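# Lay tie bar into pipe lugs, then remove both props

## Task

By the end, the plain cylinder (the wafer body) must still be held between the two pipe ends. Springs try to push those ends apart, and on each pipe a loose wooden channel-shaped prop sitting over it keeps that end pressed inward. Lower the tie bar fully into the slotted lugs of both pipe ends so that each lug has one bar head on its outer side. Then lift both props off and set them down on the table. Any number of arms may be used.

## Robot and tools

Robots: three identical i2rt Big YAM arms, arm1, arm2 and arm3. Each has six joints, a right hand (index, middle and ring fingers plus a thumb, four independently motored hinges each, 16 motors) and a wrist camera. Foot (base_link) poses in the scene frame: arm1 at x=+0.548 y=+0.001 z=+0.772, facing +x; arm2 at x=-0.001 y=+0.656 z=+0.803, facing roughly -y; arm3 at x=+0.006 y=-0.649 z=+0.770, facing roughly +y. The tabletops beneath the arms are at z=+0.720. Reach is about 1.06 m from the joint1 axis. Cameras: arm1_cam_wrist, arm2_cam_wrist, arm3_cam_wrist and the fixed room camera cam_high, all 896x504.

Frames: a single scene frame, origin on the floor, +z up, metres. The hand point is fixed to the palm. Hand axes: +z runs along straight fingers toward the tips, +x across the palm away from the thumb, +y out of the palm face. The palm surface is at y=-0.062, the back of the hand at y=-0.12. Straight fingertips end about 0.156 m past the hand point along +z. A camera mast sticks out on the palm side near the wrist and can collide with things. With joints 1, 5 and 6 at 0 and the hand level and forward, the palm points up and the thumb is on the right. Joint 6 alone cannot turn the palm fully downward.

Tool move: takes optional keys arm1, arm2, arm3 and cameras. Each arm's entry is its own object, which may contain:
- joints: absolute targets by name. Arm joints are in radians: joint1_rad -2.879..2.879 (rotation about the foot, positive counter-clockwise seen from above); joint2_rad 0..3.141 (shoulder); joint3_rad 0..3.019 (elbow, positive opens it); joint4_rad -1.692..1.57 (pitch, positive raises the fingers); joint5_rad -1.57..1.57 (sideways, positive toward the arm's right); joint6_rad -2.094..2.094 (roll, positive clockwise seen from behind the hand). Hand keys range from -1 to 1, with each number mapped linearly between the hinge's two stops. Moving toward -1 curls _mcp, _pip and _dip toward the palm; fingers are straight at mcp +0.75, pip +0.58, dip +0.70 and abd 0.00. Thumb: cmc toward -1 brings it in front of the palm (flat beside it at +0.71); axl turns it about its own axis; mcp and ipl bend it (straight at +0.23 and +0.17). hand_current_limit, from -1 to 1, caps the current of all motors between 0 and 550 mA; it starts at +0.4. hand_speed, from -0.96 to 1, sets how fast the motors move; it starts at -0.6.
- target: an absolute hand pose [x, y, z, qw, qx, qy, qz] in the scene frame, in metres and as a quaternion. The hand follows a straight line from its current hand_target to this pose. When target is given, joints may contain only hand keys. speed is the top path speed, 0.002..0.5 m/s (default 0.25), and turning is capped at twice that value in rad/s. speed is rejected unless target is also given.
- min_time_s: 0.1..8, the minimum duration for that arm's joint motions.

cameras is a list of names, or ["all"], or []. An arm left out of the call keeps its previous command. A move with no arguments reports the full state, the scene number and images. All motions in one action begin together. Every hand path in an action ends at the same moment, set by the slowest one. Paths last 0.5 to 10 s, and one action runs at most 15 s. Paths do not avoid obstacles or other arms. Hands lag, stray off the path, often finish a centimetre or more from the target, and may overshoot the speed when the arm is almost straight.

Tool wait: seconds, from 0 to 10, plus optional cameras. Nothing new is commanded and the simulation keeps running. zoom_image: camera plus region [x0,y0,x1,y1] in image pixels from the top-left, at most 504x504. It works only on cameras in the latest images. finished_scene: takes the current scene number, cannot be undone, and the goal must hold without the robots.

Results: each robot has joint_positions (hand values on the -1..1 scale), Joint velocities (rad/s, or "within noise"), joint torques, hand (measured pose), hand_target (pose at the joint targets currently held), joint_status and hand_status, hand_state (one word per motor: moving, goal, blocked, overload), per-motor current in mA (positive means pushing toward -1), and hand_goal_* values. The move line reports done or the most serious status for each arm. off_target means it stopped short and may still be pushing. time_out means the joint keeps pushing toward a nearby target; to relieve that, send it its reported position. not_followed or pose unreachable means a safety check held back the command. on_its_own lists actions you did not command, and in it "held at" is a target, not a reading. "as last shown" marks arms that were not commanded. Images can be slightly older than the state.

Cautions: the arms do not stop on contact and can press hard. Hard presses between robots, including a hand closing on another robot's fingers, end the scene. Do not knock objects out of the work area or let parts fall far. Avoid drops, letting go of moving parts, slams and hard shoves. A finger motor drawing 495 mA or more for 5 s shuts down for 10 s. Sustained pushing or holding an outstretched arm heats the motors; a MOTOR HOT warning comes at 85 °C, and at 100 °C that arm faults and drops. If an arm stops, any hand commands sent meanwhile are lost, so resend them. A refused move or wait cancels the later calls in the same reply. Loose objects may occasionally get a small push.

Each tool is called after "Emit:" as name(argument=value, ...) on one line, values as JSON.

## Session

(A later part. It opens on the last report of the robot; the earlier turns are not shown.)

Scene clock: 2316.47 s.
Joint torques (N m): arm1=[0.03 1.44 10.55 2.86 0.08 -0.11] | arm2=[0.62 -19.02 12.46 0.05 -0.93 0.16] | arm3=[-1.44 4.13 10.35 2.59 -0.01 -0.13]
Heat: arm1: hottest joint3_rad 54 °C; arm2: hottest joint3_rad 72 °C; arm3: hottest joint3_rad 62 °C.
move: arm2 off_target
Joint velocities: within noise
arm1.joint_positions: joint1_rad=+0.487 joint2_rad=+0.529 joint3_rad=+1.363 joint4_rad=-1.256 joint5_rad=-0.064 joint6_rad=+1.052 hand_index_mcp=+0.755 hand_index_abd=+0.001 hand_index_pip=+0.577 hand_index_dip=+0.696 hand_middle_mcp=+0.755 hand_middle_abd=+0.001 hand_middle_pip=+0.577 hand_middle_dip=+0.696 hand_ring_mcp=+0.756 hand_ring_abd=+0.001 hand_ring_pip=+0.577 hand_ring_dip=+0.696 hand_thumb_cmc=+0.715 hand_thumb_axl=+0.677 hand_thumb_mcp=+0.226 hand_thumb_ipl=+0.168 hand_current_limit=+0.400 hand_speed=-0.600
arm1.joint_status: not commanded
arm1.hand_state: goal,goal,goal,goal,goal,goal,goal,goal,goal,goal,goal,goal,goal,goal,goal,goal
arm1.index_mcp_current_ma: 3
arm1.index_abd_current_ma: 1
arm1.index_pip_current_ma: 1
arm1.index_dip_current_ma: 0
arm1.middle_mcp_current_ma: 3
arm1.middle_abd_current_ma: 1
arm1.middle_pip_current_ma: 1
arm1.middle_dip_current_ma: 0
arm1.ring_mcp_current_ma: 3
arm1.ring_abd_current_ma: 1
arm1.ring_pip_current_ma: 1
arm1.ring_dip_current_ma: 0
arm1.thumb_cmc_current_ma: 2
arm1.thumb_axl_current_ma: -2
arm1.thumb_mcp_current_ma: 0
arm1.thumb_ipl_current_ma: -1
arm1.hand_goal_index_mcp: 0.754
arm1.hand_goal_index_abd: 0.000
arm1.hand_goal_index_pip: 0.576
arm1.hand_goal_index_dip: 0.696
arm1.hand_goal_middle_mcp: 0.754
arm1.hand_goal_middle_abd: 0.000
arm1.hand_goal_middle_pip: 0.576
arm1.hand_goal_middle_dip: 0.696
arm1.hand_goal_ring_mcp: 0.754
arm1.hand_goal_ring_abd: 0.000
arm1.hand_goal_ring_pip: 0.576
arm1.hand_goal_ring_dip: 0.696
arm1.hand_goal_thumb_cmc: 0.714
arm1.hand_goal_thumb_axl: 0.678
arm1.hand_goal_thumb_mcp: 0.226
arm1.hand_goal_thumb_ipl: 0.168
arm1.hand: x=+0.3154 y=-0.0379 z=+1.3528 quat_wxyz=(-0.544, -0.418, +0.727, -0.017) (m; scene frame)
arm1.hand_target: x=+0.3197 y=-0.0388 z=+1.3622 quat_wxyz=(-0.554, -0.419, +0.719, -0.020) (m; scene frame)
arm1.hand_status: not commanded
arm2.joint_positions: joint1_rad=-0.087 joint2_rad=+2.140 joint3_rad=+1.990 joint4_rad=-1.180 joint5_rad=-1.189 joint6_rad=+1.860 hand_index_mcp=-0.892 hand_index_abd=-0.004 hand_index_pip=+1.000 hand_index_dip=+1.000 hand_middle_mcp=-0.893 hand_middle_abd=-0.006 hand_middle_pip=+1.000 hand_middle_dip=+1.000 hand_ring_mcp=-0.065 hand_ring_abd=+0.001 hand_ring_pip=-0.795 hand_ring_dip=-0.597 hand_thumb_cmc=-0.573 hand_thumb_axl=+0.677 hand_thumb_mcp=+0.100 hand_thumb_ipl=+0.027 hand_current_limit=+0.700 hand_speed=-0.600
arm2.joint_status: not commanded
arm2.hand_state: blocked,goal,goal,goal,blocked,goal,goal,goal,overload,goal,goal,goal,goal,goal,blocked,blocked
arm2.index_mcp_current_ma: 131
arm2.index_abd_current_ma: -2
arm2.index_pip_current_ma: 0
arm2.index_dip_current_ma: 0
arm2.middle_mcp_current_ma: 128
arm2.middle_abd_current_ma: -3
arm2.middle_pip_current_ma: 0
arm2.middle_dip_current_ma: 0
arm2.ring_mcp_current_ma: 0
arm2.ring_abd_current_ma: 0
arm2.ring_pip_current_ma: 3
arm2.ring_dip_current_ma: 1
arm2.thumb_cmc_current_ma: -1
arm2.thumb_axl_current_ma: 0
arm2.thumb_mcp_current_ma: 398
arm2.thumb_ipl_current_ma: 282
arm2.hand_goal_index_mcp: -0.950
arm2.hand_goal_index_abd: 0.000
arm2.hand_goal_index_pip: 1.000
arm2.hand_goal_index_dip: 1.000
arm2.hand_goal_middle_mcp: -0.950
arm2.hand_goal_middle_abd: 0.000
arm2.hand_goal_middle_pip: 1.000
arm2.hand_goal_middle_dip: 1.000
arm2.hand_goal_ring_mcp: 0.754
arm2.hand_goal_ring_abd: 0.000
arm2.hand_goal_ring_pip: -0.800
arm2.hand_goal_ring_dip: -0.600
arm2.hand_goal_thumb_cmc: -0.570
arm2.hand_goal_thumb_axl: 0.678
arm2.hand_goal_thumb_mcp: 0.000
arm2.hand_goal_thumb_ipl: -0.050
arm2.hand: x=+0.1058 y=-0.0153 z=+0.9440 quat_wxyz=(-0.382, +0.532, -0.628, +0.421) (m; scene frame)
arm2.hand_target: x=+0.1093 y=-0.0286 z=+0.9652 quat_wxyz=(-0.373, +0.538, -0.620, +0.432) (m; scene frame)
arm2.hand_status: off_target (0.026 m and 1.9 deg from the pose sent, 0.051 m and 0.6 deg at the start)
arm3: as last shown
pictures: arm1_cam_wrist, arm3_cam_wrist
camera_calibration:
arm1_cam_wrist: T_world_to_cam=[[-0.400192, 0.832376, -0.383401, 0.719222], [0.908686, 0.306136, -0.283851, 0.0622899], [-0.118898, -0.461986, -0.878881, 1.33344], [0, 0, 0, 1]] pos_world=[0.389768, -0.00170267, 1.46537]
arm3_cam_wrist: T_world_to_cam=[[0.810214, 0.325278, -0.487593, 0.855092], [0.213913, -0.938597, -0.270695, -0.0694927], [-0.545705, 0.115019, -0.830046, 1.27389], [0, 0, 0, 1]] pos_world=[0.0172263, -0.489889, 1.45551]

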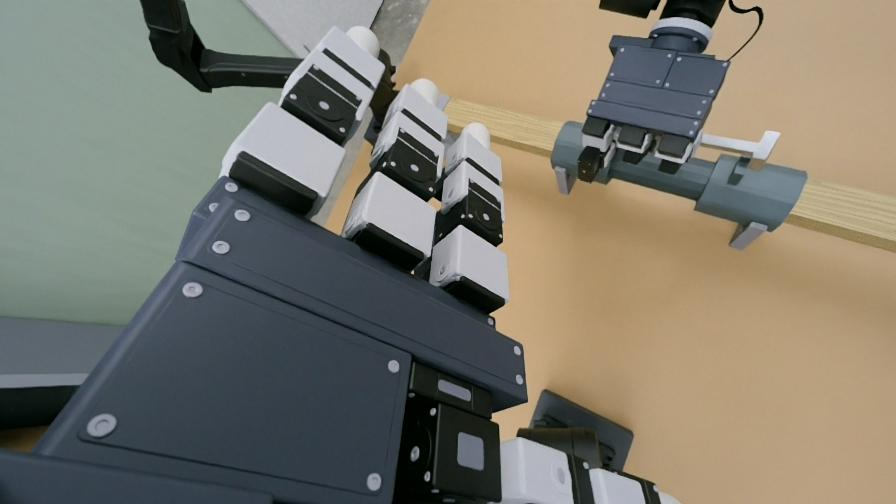

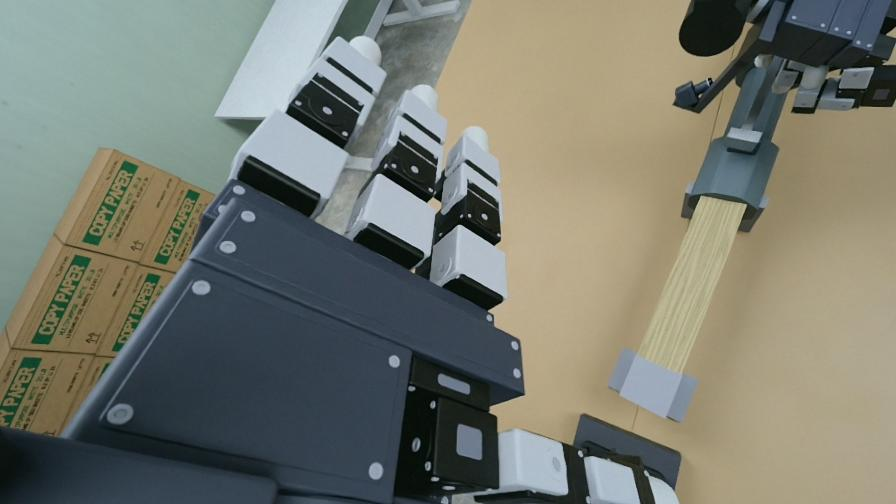

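Emit:
move(arm2={"target":[0.100,-0.0230,0.968,-0.34757,0.57179,-0.58326,0.46054],"speed":0.08}, cameras=["arm1_cam_wrist","arm3_cam_wrist","cam_high"])

Emit:
zoom_image(camera="arm3_cam_wrist", region=[710, 60, 800, 170])

Emit:
zoom_image(camera="arm1_cam_wrist", region=[715, 110, 795, 190])

Emit:
zoom_image(camera="cam_high", region=[385, 270, 435, 330])

Scene clock: 2335.70 s.
Joint torques (N m): arm1=[-0.21 1.79 10.54 2.56 0.04 -0.11] | arm2=[-0.67 -22.3 8.46 0.83 -1.15 -0.11] | arm3=[-1.49 4.01 10.37 2.59 -0.01 -0.13]
Heat: arm1: hottest joint3_rad 54 °C; arm2: hottest joint3_rad 80 °C; arm3: hottest joint3_rad 62 °C.
move: arm2 off_target
Joint velocities: within noise
arm1, arm3: as last shown
arm2.joint_positions: joint1_rad=-0.087 joint2_rad=+2.134 joint3_rad=+1.963 joint4_rad=-1.180 joint5_rad=-1.200 joint6_rad=+1.744 hand_index_mcp=-0.892 hand_index_abd=-0.003 hand_index_pip=+1.000 hand_index_dip=+1.000 hand_middle_mcp=-0.893 hand_middle_abd=-0.004 hand_middle_pip=+1.000 hand_middle_dip=+1.000 hand_ring_mcp=-0.065 hand_ring_abd=+0.001 hand_ring_pip=-0.795 hand_ring_dip=-0.597 hand_thumb_cmc=-0.571 hand_thumb_axl=+0.677 hand_thumb_mcp=+0.100 hand_thumb_ipl=+0.027 hand_current_limit=+0.700 hand_speed=-0.600
arm2.joint_status: not commanded
arm2.hand_state: blocked,goal,goal,goal,blocked,goal,goal,goal,overload,goal,goal,goal,goal,goal,blocked,blocked
arm2.index_mcp_current_ma: 131
arm2.index_abd_current_ma: -1
arm2.index_pip_current_ma: 0
arm2.index_dip_current_ma: 0
arm2.middle_mcp_current_ma: 128
arm2.middle_abd_current_ma: -2
arm2.middle_pip_current_ma: 0
arm2.middle_dip_current_ma: 0
arm2.ring_mcp_current_ma: 0
arm2.ring_abd_current_ma: 0
arm2.ring_pip_current_ma: 3
arm2.ring_dip_current_ma: 1
arm2.thumb_cmc_current_ma: -1
arm2.thumb_axl_current_ma: 0
arm2.thumb_mcp_current_ma: 398
arm2.thumb_ipl_current_ma: 282
arm2.hand_goal_index_mcp: -0.950
arm2.hand_goal_index_abd: 0.000
arm2.hand_goal_index_pip: 1.000
arm2.hand_goal_index_dip: 1.000
arm2.hand_goal_middle_mcp: -0.950
arm2.hand_goal_middle_abd: 0.000
arm2.hand_goal_middle_pip: 1.000
arm2.hand_goal_middle_dip: 1.000
arm2.hand_goal_ring_mcp: 0.754
arm2.hand_goal_ring_abd: 0.000
arm2.hand_goal_ring_pip: -0.800
arm2.hand_goal_ring_dip: -0.600
arm2.hand_goal_thumb_cmc: -0.570
arm2.hand_goal_thumb_axl: 0.678
arm2.hand_goal_thumb_mcp: 0.000
arm2.hand_goal_thumb_ipl: -0.050
arm2.hand: x=+0.1056 y=-0.0171 z=+0.9366 quat_wxyz=(-0.367, +0.561, -0.598, +0.438) (m; scene frame)
arm2.hand_target: x=+0.1000 y=-0.0224 z=+0.9678 quat_wxyz=(-0.347, +0.572, -0.583, +0.460) (m; scene frame)
arm2.hand_status: off_target (0.032 m and 4.0 deg from the pose sent, 0.026 m and 9.2 deg at the start)
pictures: arm1_cam_wrist, arm3_cam_wrist, cam_high
camera_calibration:
arm1_cam_wrist: T_world_to_cam=[[-0.400192, 0.832376, -0.383401, 0.719222], [0.908686, 0.306136, -0.283851, 0.0622899], [-0.118898, -0.461986, -0.878881, 1.33344], [0, 0, 0, 1]] pos_world=[0.389768, -0.00170267, 1.46537]
arm3_cam_wrist: T_world_to_cam=[[0.810214, 0.325278, -0.487593, 0.855092], [0.213913, -0.938597, -0.270695, -0.0694927], [-0.545705, 0.115019, -0.830046, 1.27389], [0, 0, 0, 1]] pos_world=[0.0172263, -0.489889, 1.45551]

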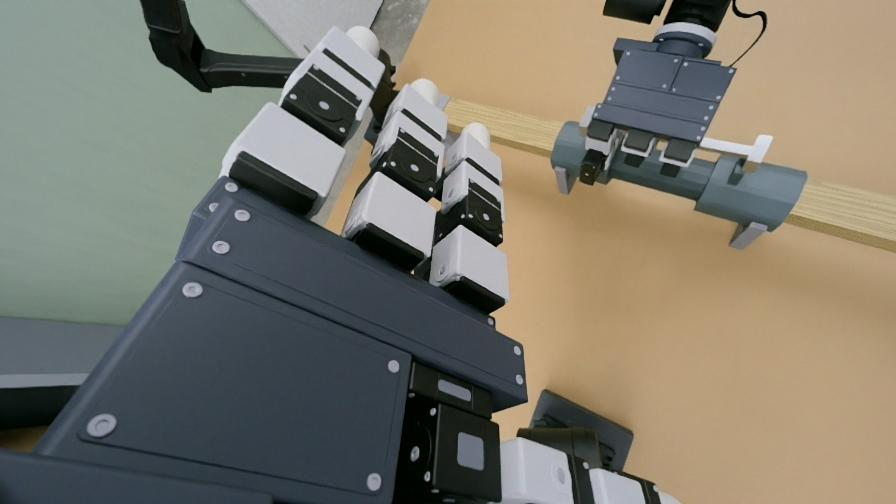

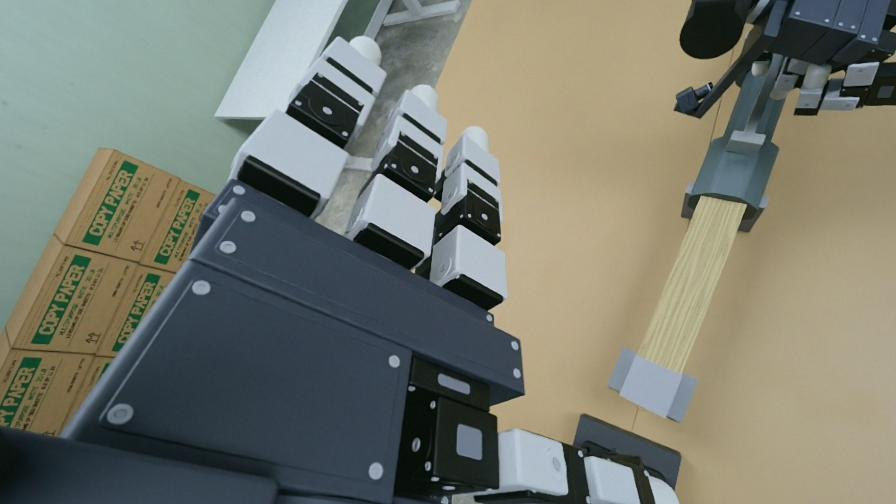

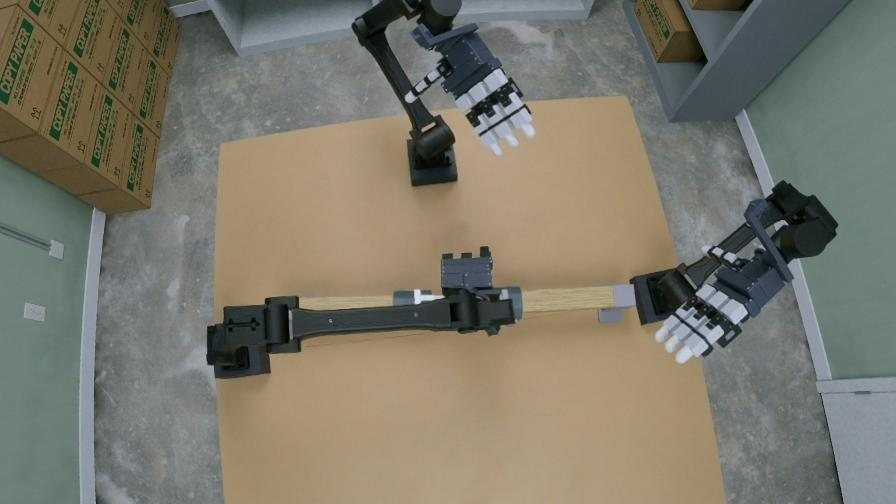

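Scaled by 4.582 from the camera's 896x504 image, which has a finer 1280x720 frame.

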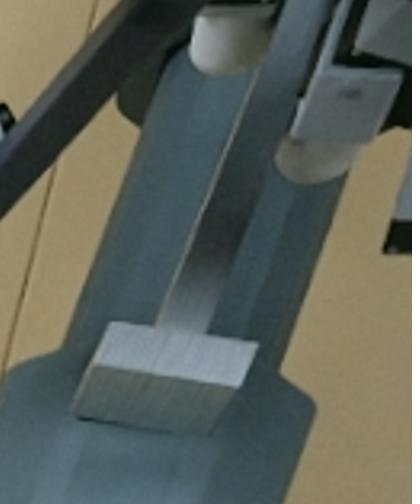

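Scaled by 6.300 from the camera's 896x504 image, which has a finer 1280x720 frame.

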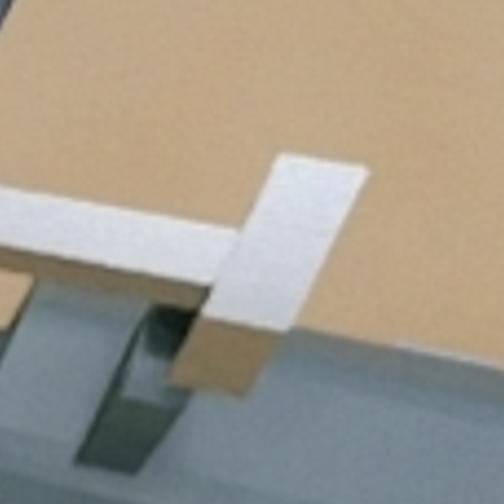

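Scaled by 8.400 from the camera's 896x504 image, which has a finer 1280x720 frame.

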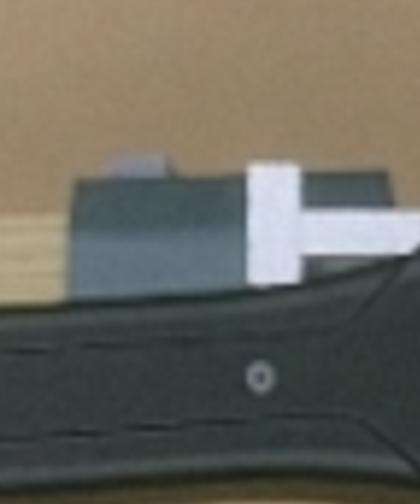

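Emit:
zoom_image(camera="arm1_cam_wrist", region=[550, 90, 640, 160])

Emit:
move(arm2={"target":[0.097,-0.0240,0.975,-0.33000,0.58300,-0.57400,0.47200],"speed":0.08}, cameras=["arm1_cam_wrist","arm3_cam_wrist","cam_high"])

Emit:
zoom_image(camera="arm3_cam_wrist", region=[710, 60, 800, 170])

Emit:
zoom_image(camera="arm1_cam_wrist", region=[540, 90, 800, 220])

Emit:
zoom_image(camera="cam_high", region=[385, 270, 435, 330])

Scaled by 5.600 from the camera's 896x504 image, which has a finer 1280x720 frame.

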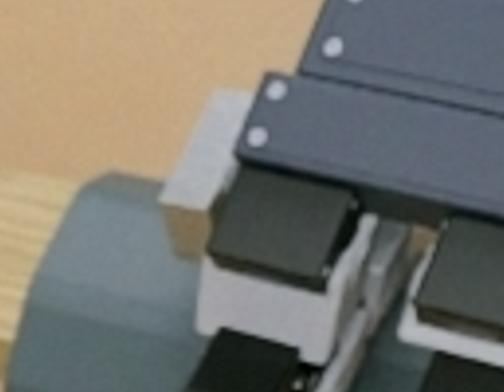

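Scene clock: 2373.67 s.
Joint torques (N m): arm1=[0.62 1.67 10.88 2.95 0.01 -0.06] | arm2=[-0.97 -21.77 8.5 1.22 -0.85 -0.13] | arm3=[-1.38 4.01 10.36 2.59 -0.01 -0.14]
Heat: arm1: hottest joint3_rad 54 °C; arm2: hottest joint3_rad 73 °C; arm3: hottest joint3_rad 62 °C.
move: arm2 off_target
Joint velocities: within noise
arm1, arm3: as last shown
arm2.joint_positions: joint1_rad=-0.087 joint2_rad=+2.103 joint3_rad=+1.936 joint4_rad=-1.152 joint5_rad=-1.199 joint6_rad=+1.731 hand_index_mcp=-0.892 hand_index_abd=-0.002 hand_index_pip=+1.000 hand_index_dip=+1.000 hand_middle_mcp=-0.893 hand_middle_abd=-0.003 hand_middle_pip=+1.000 hand_middle_dip=+1.000 hand_ring_mcp=-0.065 hand_ring_abd=+0.001 hand_ring_pip=-0.795 hand_ring_dip=-0.597 hand_thumb_cmc=-0.571 hand_thumb_axl=+0.677 hand_thumb_mcp=+0.100 hand_thumb_ipl=+0.027 hand_current_limit=+0.700 hand_speed=-0.600
arm2.joint_status: not commanded
arm2.hand_state: blocked,goal,goal,goal,blocked,goal,goal,goal,overload,goal,goal,goal,goal,goal,blocked,blocked
arm2.index_mcp_current_ma: 131
arm2.index_abd_current_ma: -1
arm2.index_pip_current_ma: 0
arm2.index_dip_current_ma: 0
arm2.middle_mcp_current_ma: 128
arm2.middle_abd_current_ma: -1
arm2.middle_pip_current_ma: 0
arm2.middle_dip_current_ma: 0
arm2.ring_mcp_current_ma: 0
arm2.ring_abd_current_ma: 0
arm2.ring_pip_current_ma: 3
arm2.ring_dip_current_ma: 1
arm2.thumb_cmc_current_ma: 0
arm2.thumb_axl_current_ma: 0
arm2.thumb_mcp_current_ma: 398
arm2.thumb_ipl_current_ma: 282
arm2.hand_goal_index_mcp: -0.950
arm2.hand_goal_index_abd: 0.000
arm2.hand_goal_index_pip: 1.000
arm2.hand_goal_index_dip: 1.000
arm2.hand_goal_middle_mcp: -0.950
arm2.hand_goal_middle_abd: 0.000
arm2.hand_goal_middle_pip: 1.000
arm2.hand_goal_middle_dip: 1.000
arm2.hand_goal_ring_mcp: 0.754
arm2.hand_goal_ring_abd: 0.000
arm2.hand_goal_ring_pip: -0.800
arm2.hand_goal_ring_dip: -0.600
arm2.hand_goal_thumb_cmc: -0.570
arm2.hand_goal_thumb_axl: 0.678
arm2.hand_goal_thumb_mcp: 0.000
arm2.hand_goal_thumb_ipl: -0.050
arm2.hand: x=+0.1052 y=-0.0166 z=+0.9460 quat_wxyz=(-0.354, +0.572, -0.588, +0.450) (m; scene frame)
arm2.hand_target: x=+0.0970 y=-0.0233 z=+0.9750 quat_wxyz=(-0.330, +0.583, -0.574, +0.471) (m; scene frame)
arm2.hand_status: off_target (0.031 m and 4.3 deg from the pose sent, 0.040 m and 6.9 deg at the start)
pictures: arm1_cam_wrist, arm3_cam_wrist, cam_high
camera_calibration:
arm1_cam_wrist: T_world_to_cam=[[-0.400192, 0.832376, -0.383401, 0.719222], [0.908686, 0.306136, -0.283851, 0.0622899], [-0.118898, -0.461986, -0.878881, 1.33344], [0, 0, 0, 1]] pos_world=[0.389768, -0.00170267, 1.46537]
arm3_cam_wrist: T_world_to_cam=[[0.810214, 0.325278, -0.487593, 0.855092], [0.213913, -0.938597, -0.270695, -0.0694927], [-0.545705, 0.115019, -0.830046, 1.27389], [0, 0, 0, 1]] pos_world=[0.0172263, -0.489889, 1.45551]

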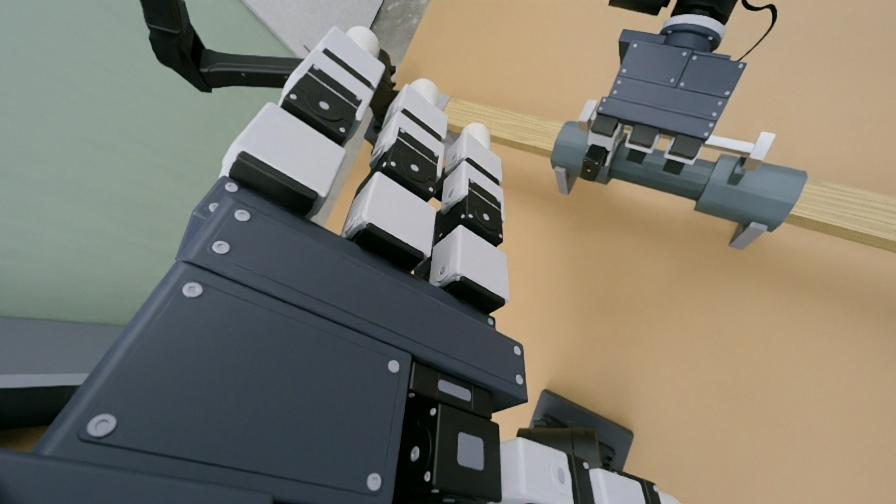

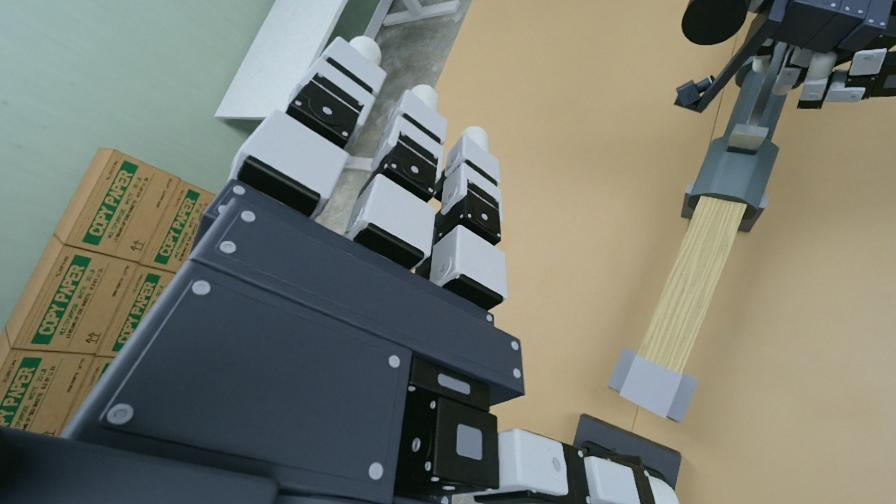

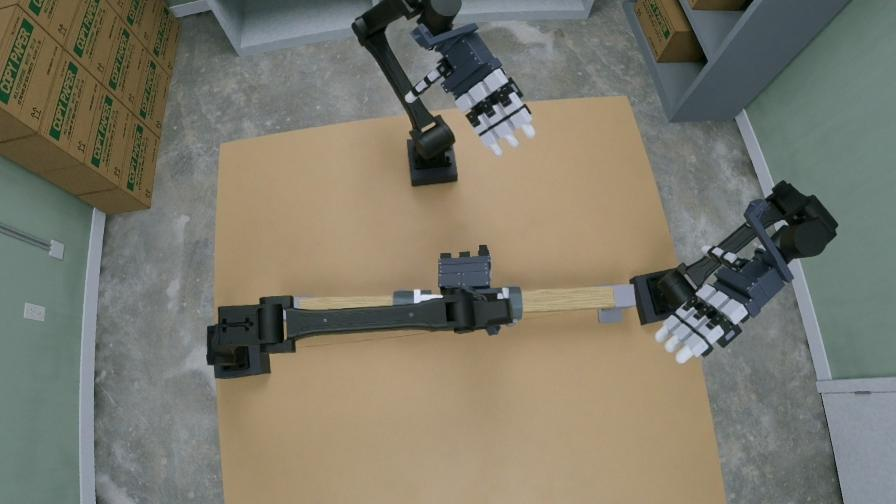

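Scaled by 4.582 from the camera's 896x504 image, which has a finer 1280x720 frame.

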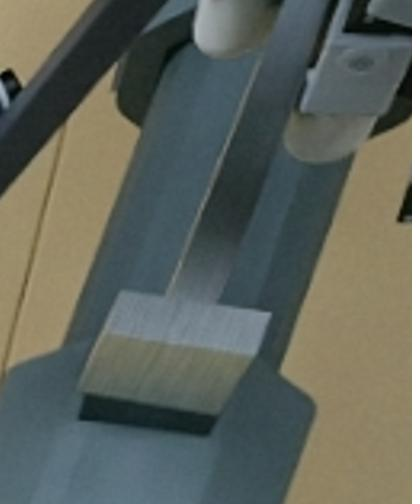

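Scaled by 1.938 from the camera's 896x504 image, which has a finer 1280x720 frame.

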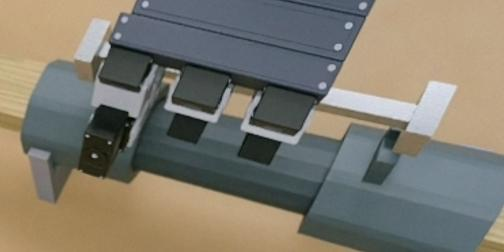

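Scaled by 8.400 from the camera's 896x504 image, which has a finer 1280x720 frame.

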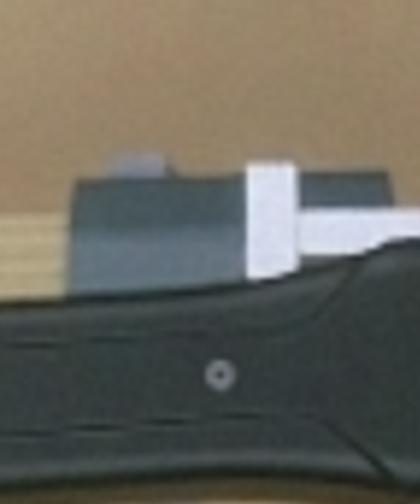

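Emit:
move(arm2={"target":[0.0945,-0.0195,0.965,-0.3172,0.59006,-0.56356,0.48441],"speed":0.08}, cameras=["arm1_cam_wrist","arm3_cam_wrist","cam_high"])

Emit:
zoom_image(camera="arm3_cam_wrist", region=[710, 60, 800, 170])

Emit:
zoom_image(camera="arm1_cam_wrist", region=[715, 110, 795, 190])

Emit:
zoom_image(camera="arm1_cam_wrist", region=[540, 80, 640, 160])

Emit:
zoom_image(camera="cam_high", region=[385, 270, 435, 330])

Scene clock: 2444.10 s.
Joint torques (N m): arm1=[-0.09 2.26 10.81 3.04 0.02 -0.01] | arm2=[-1.08 -21.66 8.39 1.29 -1 -0.12] | arm3=[-1.38 3.9 10.36 2.59 -0.01 -0.13]
Heat: arm1: hottest joint3_rad 54 °C; arm2: hottest joint3_rad 67 °C; arm3: hottest joint3_rad 63 °C.
move: arm2 off_target
Joint velocities: within noise
arm1, arm3: as last shown
arm2.joint_positions: joint1_rad=-0.090 joint2_rad=+2.073 joint3_rad=+1.853 joint4_rad=-1.069 joint5_rad=-1.199 joint6_rad=+1.716 hand_index_mcp=-0.892 hand_index_abd=-0.001 hand_index_pip=+1.000 hand_index_dip=+1.000 hand_middle_mcp=-0.893 hand_middle_abd=-0.002 hand_middle_pip=+1.000 hand_middle_dip=+1.000 hand_ring_mcp=-0.065 hand_ring_abd=+0.001 hand_ring_pip=-0.795 hand_ring_dip=-0.597 hand_thumb_cmc=-0.571 hand_thumb_axl=+0.677 hand_thumb_mcp=+0.100 hand_thumb_ipl=+0.027 hand_current_limit=+0.700 hand_speed=-0.600
arm2.joint_status: not commanded
arm2.hand_state: blocked,goal,goal,goal,blocked,goal,goal,goal,overload,goal,goal,goal,goal,goal,blocked,blocked
arm2.index_mcp_current_ma: 131
arm2.index_abd_current_ma: 0
arm2.index_pip_current_ma: 0
arm2.index_dip_current_ma: 0
arm2.middle_mcp_current_ma: 128
arm2.middle_abd_current_ma: -1
arm2.middle_pip_current_ma: 0
arm2.middle_dip_current_ma: 0
arm2.ring_mcp_current_ma: 0
arm2.ring_abd_current_ma: 0
arm2.ring_pip_current_ma: 3
arm2.ring_dip_current_ma: 1
arm2.thumb_cmc_current_ma: 0
arm2.thumb_axl_current_ma: 0
arm2.thumb_mcp_current_ma: 398
arm2.thumb_ipl_current_ma: 282
arm2.hand_goal_index_mcp: -0.950
arm2.hand_goal_index_abd: 0.000
arm2.hand_goal_index_pip: 1.000
arm2.hand_goal_index_dip: 1.000
arm2.hand_goal_middle_mcp: -0.950
arm2.hand_goal_middle_abd: 0.000
arm2.hand_goal_middle_pip: 1.000
arm2.hand_goal_middle_dip: 1.000
arm2.hand_goal_ring_mcp: 0.754
arm2.hand_goal_ring_abd: 0.000
arm2.hand_goal_ring_pip: -0.800
arm2.hand_goal_ring_dip: -0.600
arm2.hand_goal_thumb_cmc: -0.570
arm2.hand_goal_thumb_axl: 0.678
arm2.hand_goal_thumb_mcp: 0.000
arm2.hand_goal_thumb_ipl: -0.050
arm2.hand: x=+0.1032 y=-0.0118 z=+0.9343 quat_wxyz=(-0.341, +0.581, -0.578, +0.462) (m; scene frame)
arm2.hand_target: x=+0.0946 y=-0.0187 z=+0.9649 quat_wxyz=(-0.317, +0.590, -0.563, +0.484) (m; scene frame)
arm2.hand_status: off_target (0.033 m and 4.3 deg from the pose sent, 0.022 m and 6.8 deg at the start)
pictures: arm1_cam_wrist, arm3_cam_wrist, cam_high
camera_calibration:
arm1_cam_wrist: T_world_to_cam=[[-0.400192, 0.832376, -0.383401, 0.719222], [0.908686, 0.306136, -0.283851, 0.0622899], [-0.118898, -0.461986, -0.878881, 1.33344], [0, 0, 0, 1]] pos_world=[0.389768, -0.00170267, 1.46537]
arm3_cam_wrist: T_world_to_cam=[[0.810214, 0.325278, -0.487593, 0.855092], [0.213913, -0.938597, -0.270695, -0.0694927], [-0.545705, 0.115019, -0.830046, 1.27389], [0, 0, 0, 1]] pos_world=[0.0172263, -0.489889, 1.45551]

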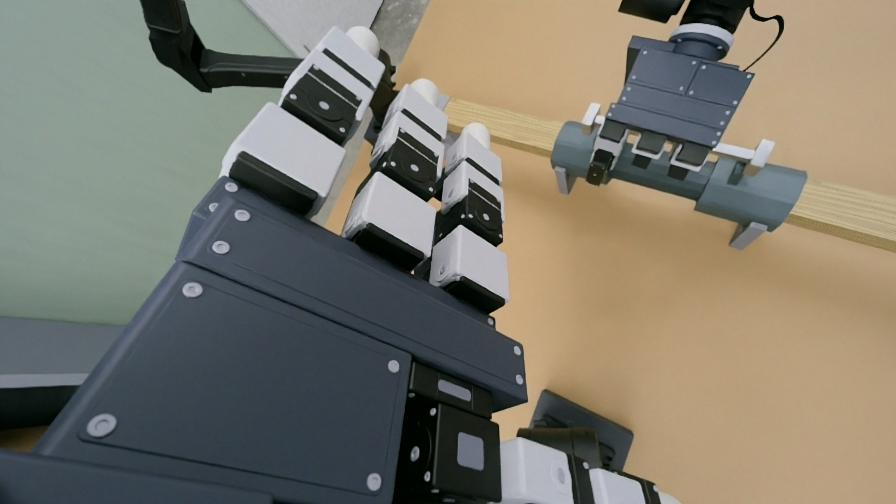

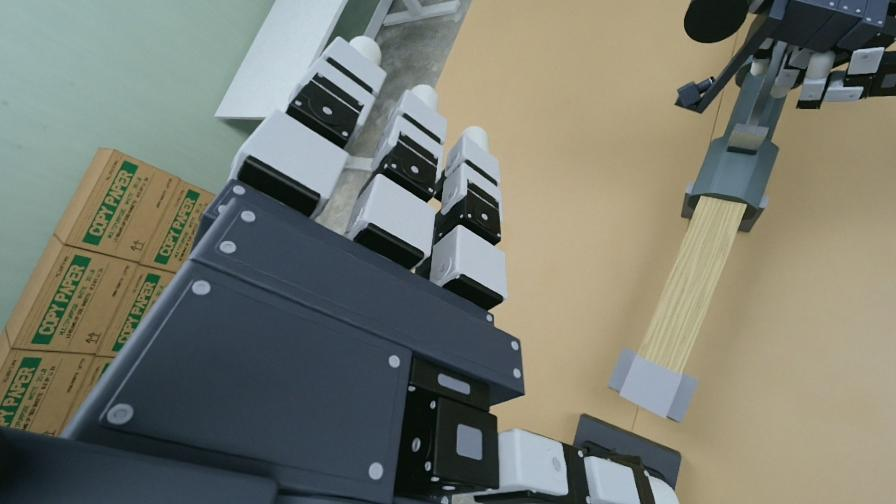

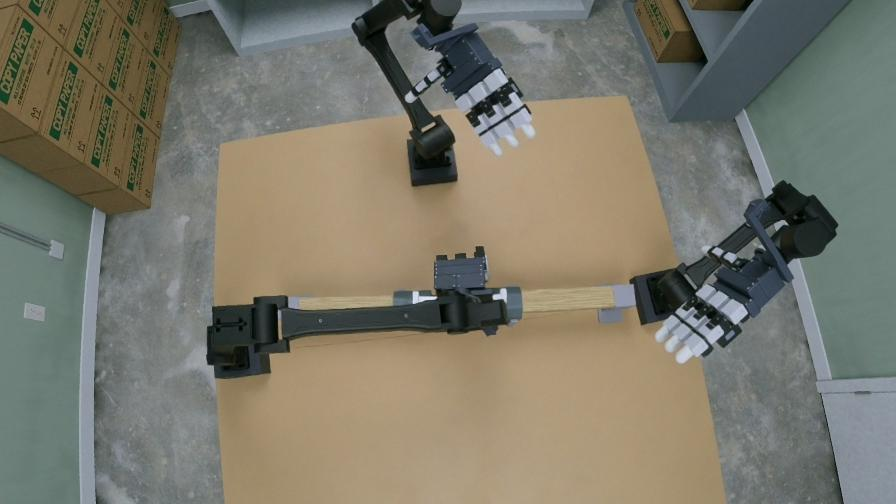

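Scaled by 4.582 from the camera's 896x504 image, which has a finer 1280x720 frame.

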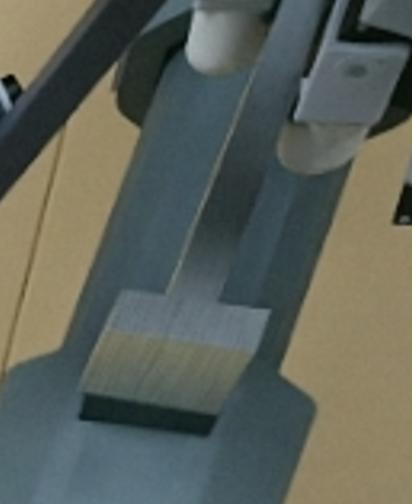

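Scaled by 6.300 from the camera's 896x504 image, which has a finer 1280x720 frame.

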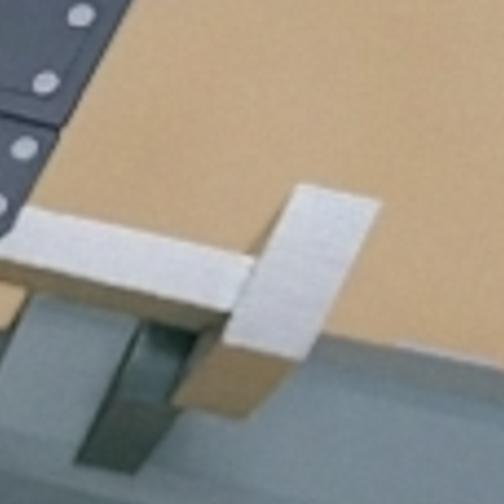

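Scaled by 5.040 from the camera's 896x504 image, which has a finer 1280x720 frame.

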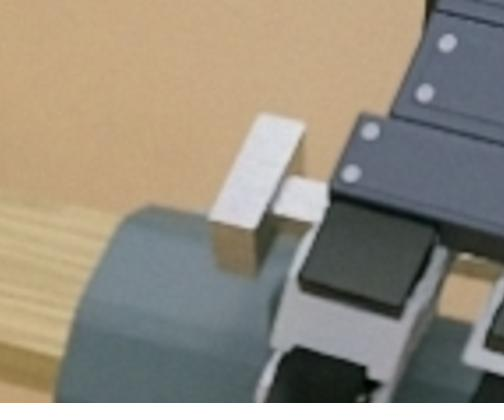

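Scaled by 8.400 from the camera's 896x504 image, which has a finer 1280x720 frame.

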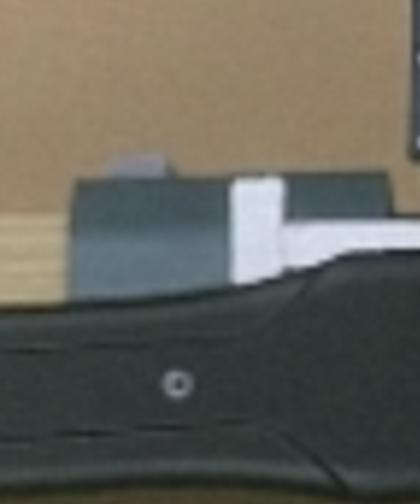

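Emit:
move(arm2={"target":[0.0935,-0.0235,0.958,-0.32489,0.58586,-0.56985,0.47699],"speed":0.06}, cameras=["arm1_cam_wrist","arm3_cam_wrist","cam_high"])

Emit:
zoom_image(camera="arm3_cam_wrist", region=[710, 60, 800, 170])

Emit:
zoom_image(camera="arm1_cam_wrist", region=[715, 110, 795, 190])

Emit:
zoom_image(camera="cam_high", region=[385, 270, 435, 330])

Scene clock: 2503.33 s.
Joint torques (N m): arm1=[0.97 2.78 10.63 2.96 -0.03 -0.14] | arm2=[-1.14 -19.37 10.61 0.28 -0.95 -0.11] | arm3=[-1.49 3.9 10.39 2.61 -0.01 -0.13]
Heat: arm1: hottest joint3_rad 54 °C; arm2: hottest joint3_rad 65 °C; arm3: hottest joint3_rad 63 °C.
move: arm2 off_target
Joint velocities: within noise
arm1, arm3: as last shown
arm2.joint_positions: joint1_rad=-0.092 joint2_rad=+2.073 joint3_rad=+1.853 joint4_rad=-1.069 joint5_rad=-1.199 joint6_rad=+1.716 hand_index_mcp=-0.892 hand_index_abd=-0.001 hand_index_pip=+1.000 hand_index_dip=+1.000 hand_middle_mcp=-0.893 hand_middle_abd=-0.002 hand_middle_pip=+1.000 hand_middle_dip=+1.000 hand_ring_mcp=-0.065 hand_ring_abd=+0.001 hand_ring_pip=-0.795 hand_ring_dip=-0.597 hand_thumb_cmc=-0.571 hand_thumb_axl=+0.677 hand_thumb_mcp=+0.100 hand_thumb_ipl=+0.027 hand_current_limit=+0.700 hand_speed=-0.600
arm2.joint_status: not commanded
arm2.hand_state: blocked,goal,goal,goal,blocked,goal,goal,goal,overload,goal,goal,goal,goal,goal,blocked,blocked
arm2.index_mcp_current_ma: 131
arm2.index_abd_current_ma: 0
arm2.index_pip_current_ma: 0
arm2.index_dip_current_ma: 0
arm2.middle_mcp_current_ma: 128
arm2.middle_abd_current_ma: -1
arm2.middle_pip_current_ma: 0
arm2.middle_dip_current_ma: 0
arm2.ring_mcp_current_ma: 0
arm2.ring_abd_current_ma: 0
arm2.ring_pip_current_ma: 3
arm2.ring_dip_current_ma: 1
arm2.thumb_cmc_current_ma: 0
arm2.thumb_axl_current_ma: 0
arm2.thumb_mcp_current_ma: 398
arm2.thumb_ipl_current_ma: 282
arm2.hand_goal_index_mcp: -0.950
arm2.hand_goal_index_abd: 0.000
arm2.hand_goal_index_pip: 1.000
arm2.hand_goal_index_dip: 1.000
arm2.hand_goal_middle_mcp: -0.950
arm2.hand_goal_middle_abd: 0.000
arm2.hand_goal_middle_pip: 1.000
arm2.hand_goal_middle_dip: 1.000
arm2.hand_goal_ring_mcp: 0.754
arm2.hand_goal_ring_abd: 0.000
arm2.hand_goal_ring_pip: -0.800
arm2.hand_goal_ring_dip: -0.600
arm2.hand_goal_thumb_cmc: -0.570
arm2.hand_goal_thumb_axl: 0.678
arm2.hand_goal_thumb_mcp: 0.000
arm2.hand_goal_thumb_ipl: -0.050
arm2.hand: x=+0.1022 y=-0.0117 z=+0.9342 quat_wxyz=(-0.341, +0.580, -0.578, +0.462) (m; scene frame)
arm2.hand_target: x=+0.0935 y=-0.0226 z=+0.9581 quat_wxyz=(-0.324, +0.586, -0.570, +0.477) (m; scene frame)
arm2.hand_status: off_target (0.028 m and 2.8 deg from the pose sent, 0.028 m and 2.8 deg at the start)
pictures: arm1_cam_wrist, arm3_cam_wrist, cam_high
camera_calibration:
arm1_cam_wrist: T_world_to_cam=[[-0.400192, 0.832376, -0.383401, 0.719222], [0.908686, 0.306136, -0.283851, 0.0622899], [-0.118898, -0.461986, -0.878881, 1.33344], [0, 0, 0, 1]] pos_world=[0.389768, -0.00170267, 1.46537]
arm3_cam_wrist: T_world_to_cam=[[0.810214, 0.325278, -0.487593, 0.855092], [0.213913, -0.938597, -0.270695, -0.0694927], [-0.545705, 0.115019, -0.830046, 1.27389], [0, 0, 0, 1]] pos_world=[0.0172263, -0.489889, 1.45551]

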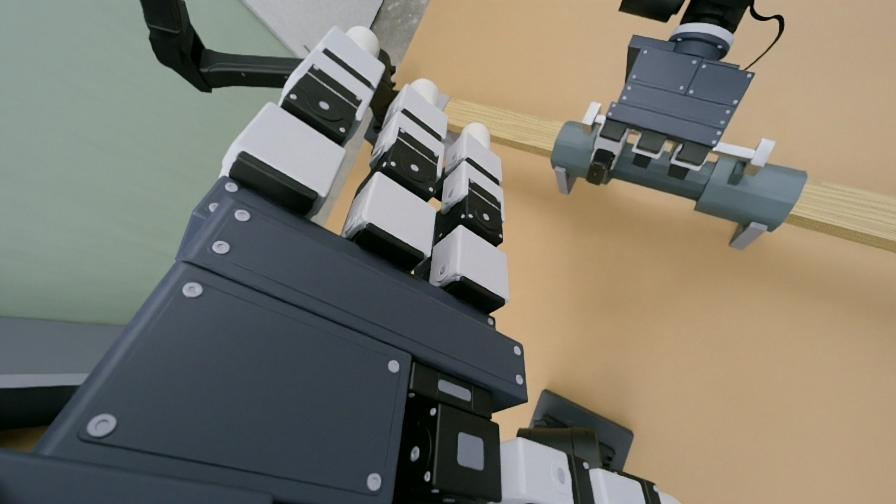

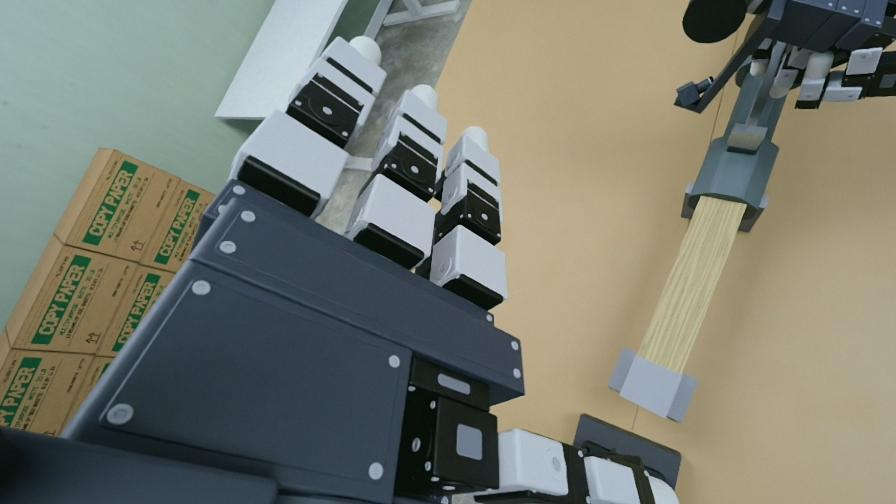

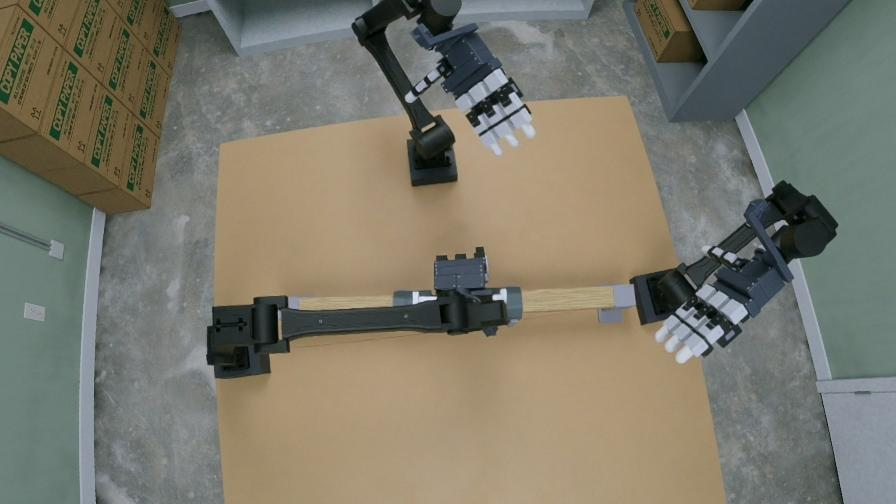

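Scaled by 4.582 from the camera's 896x504 image, which has a finer 1280x720 frame.

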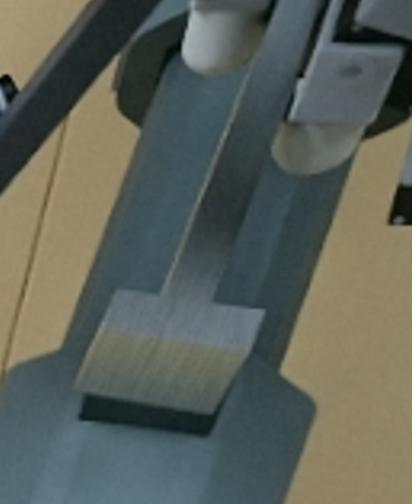

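Scaled by 6.300 from the camera's 896x504 image, which has a finer 1280x720 frame.

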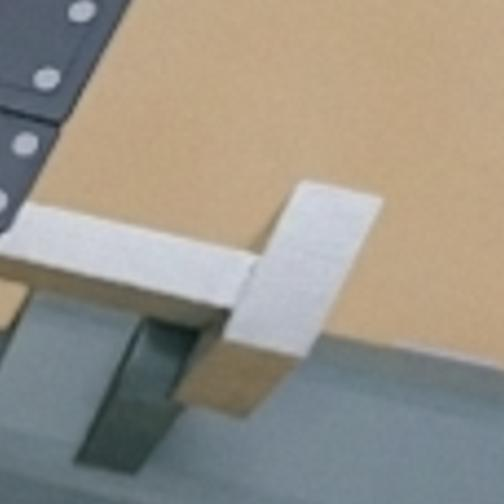

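Scaled by 8.400 from the camera's 896x504 image, which has a finer 1280x720 frame.

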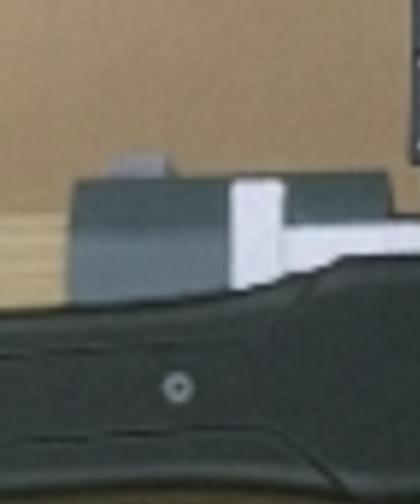

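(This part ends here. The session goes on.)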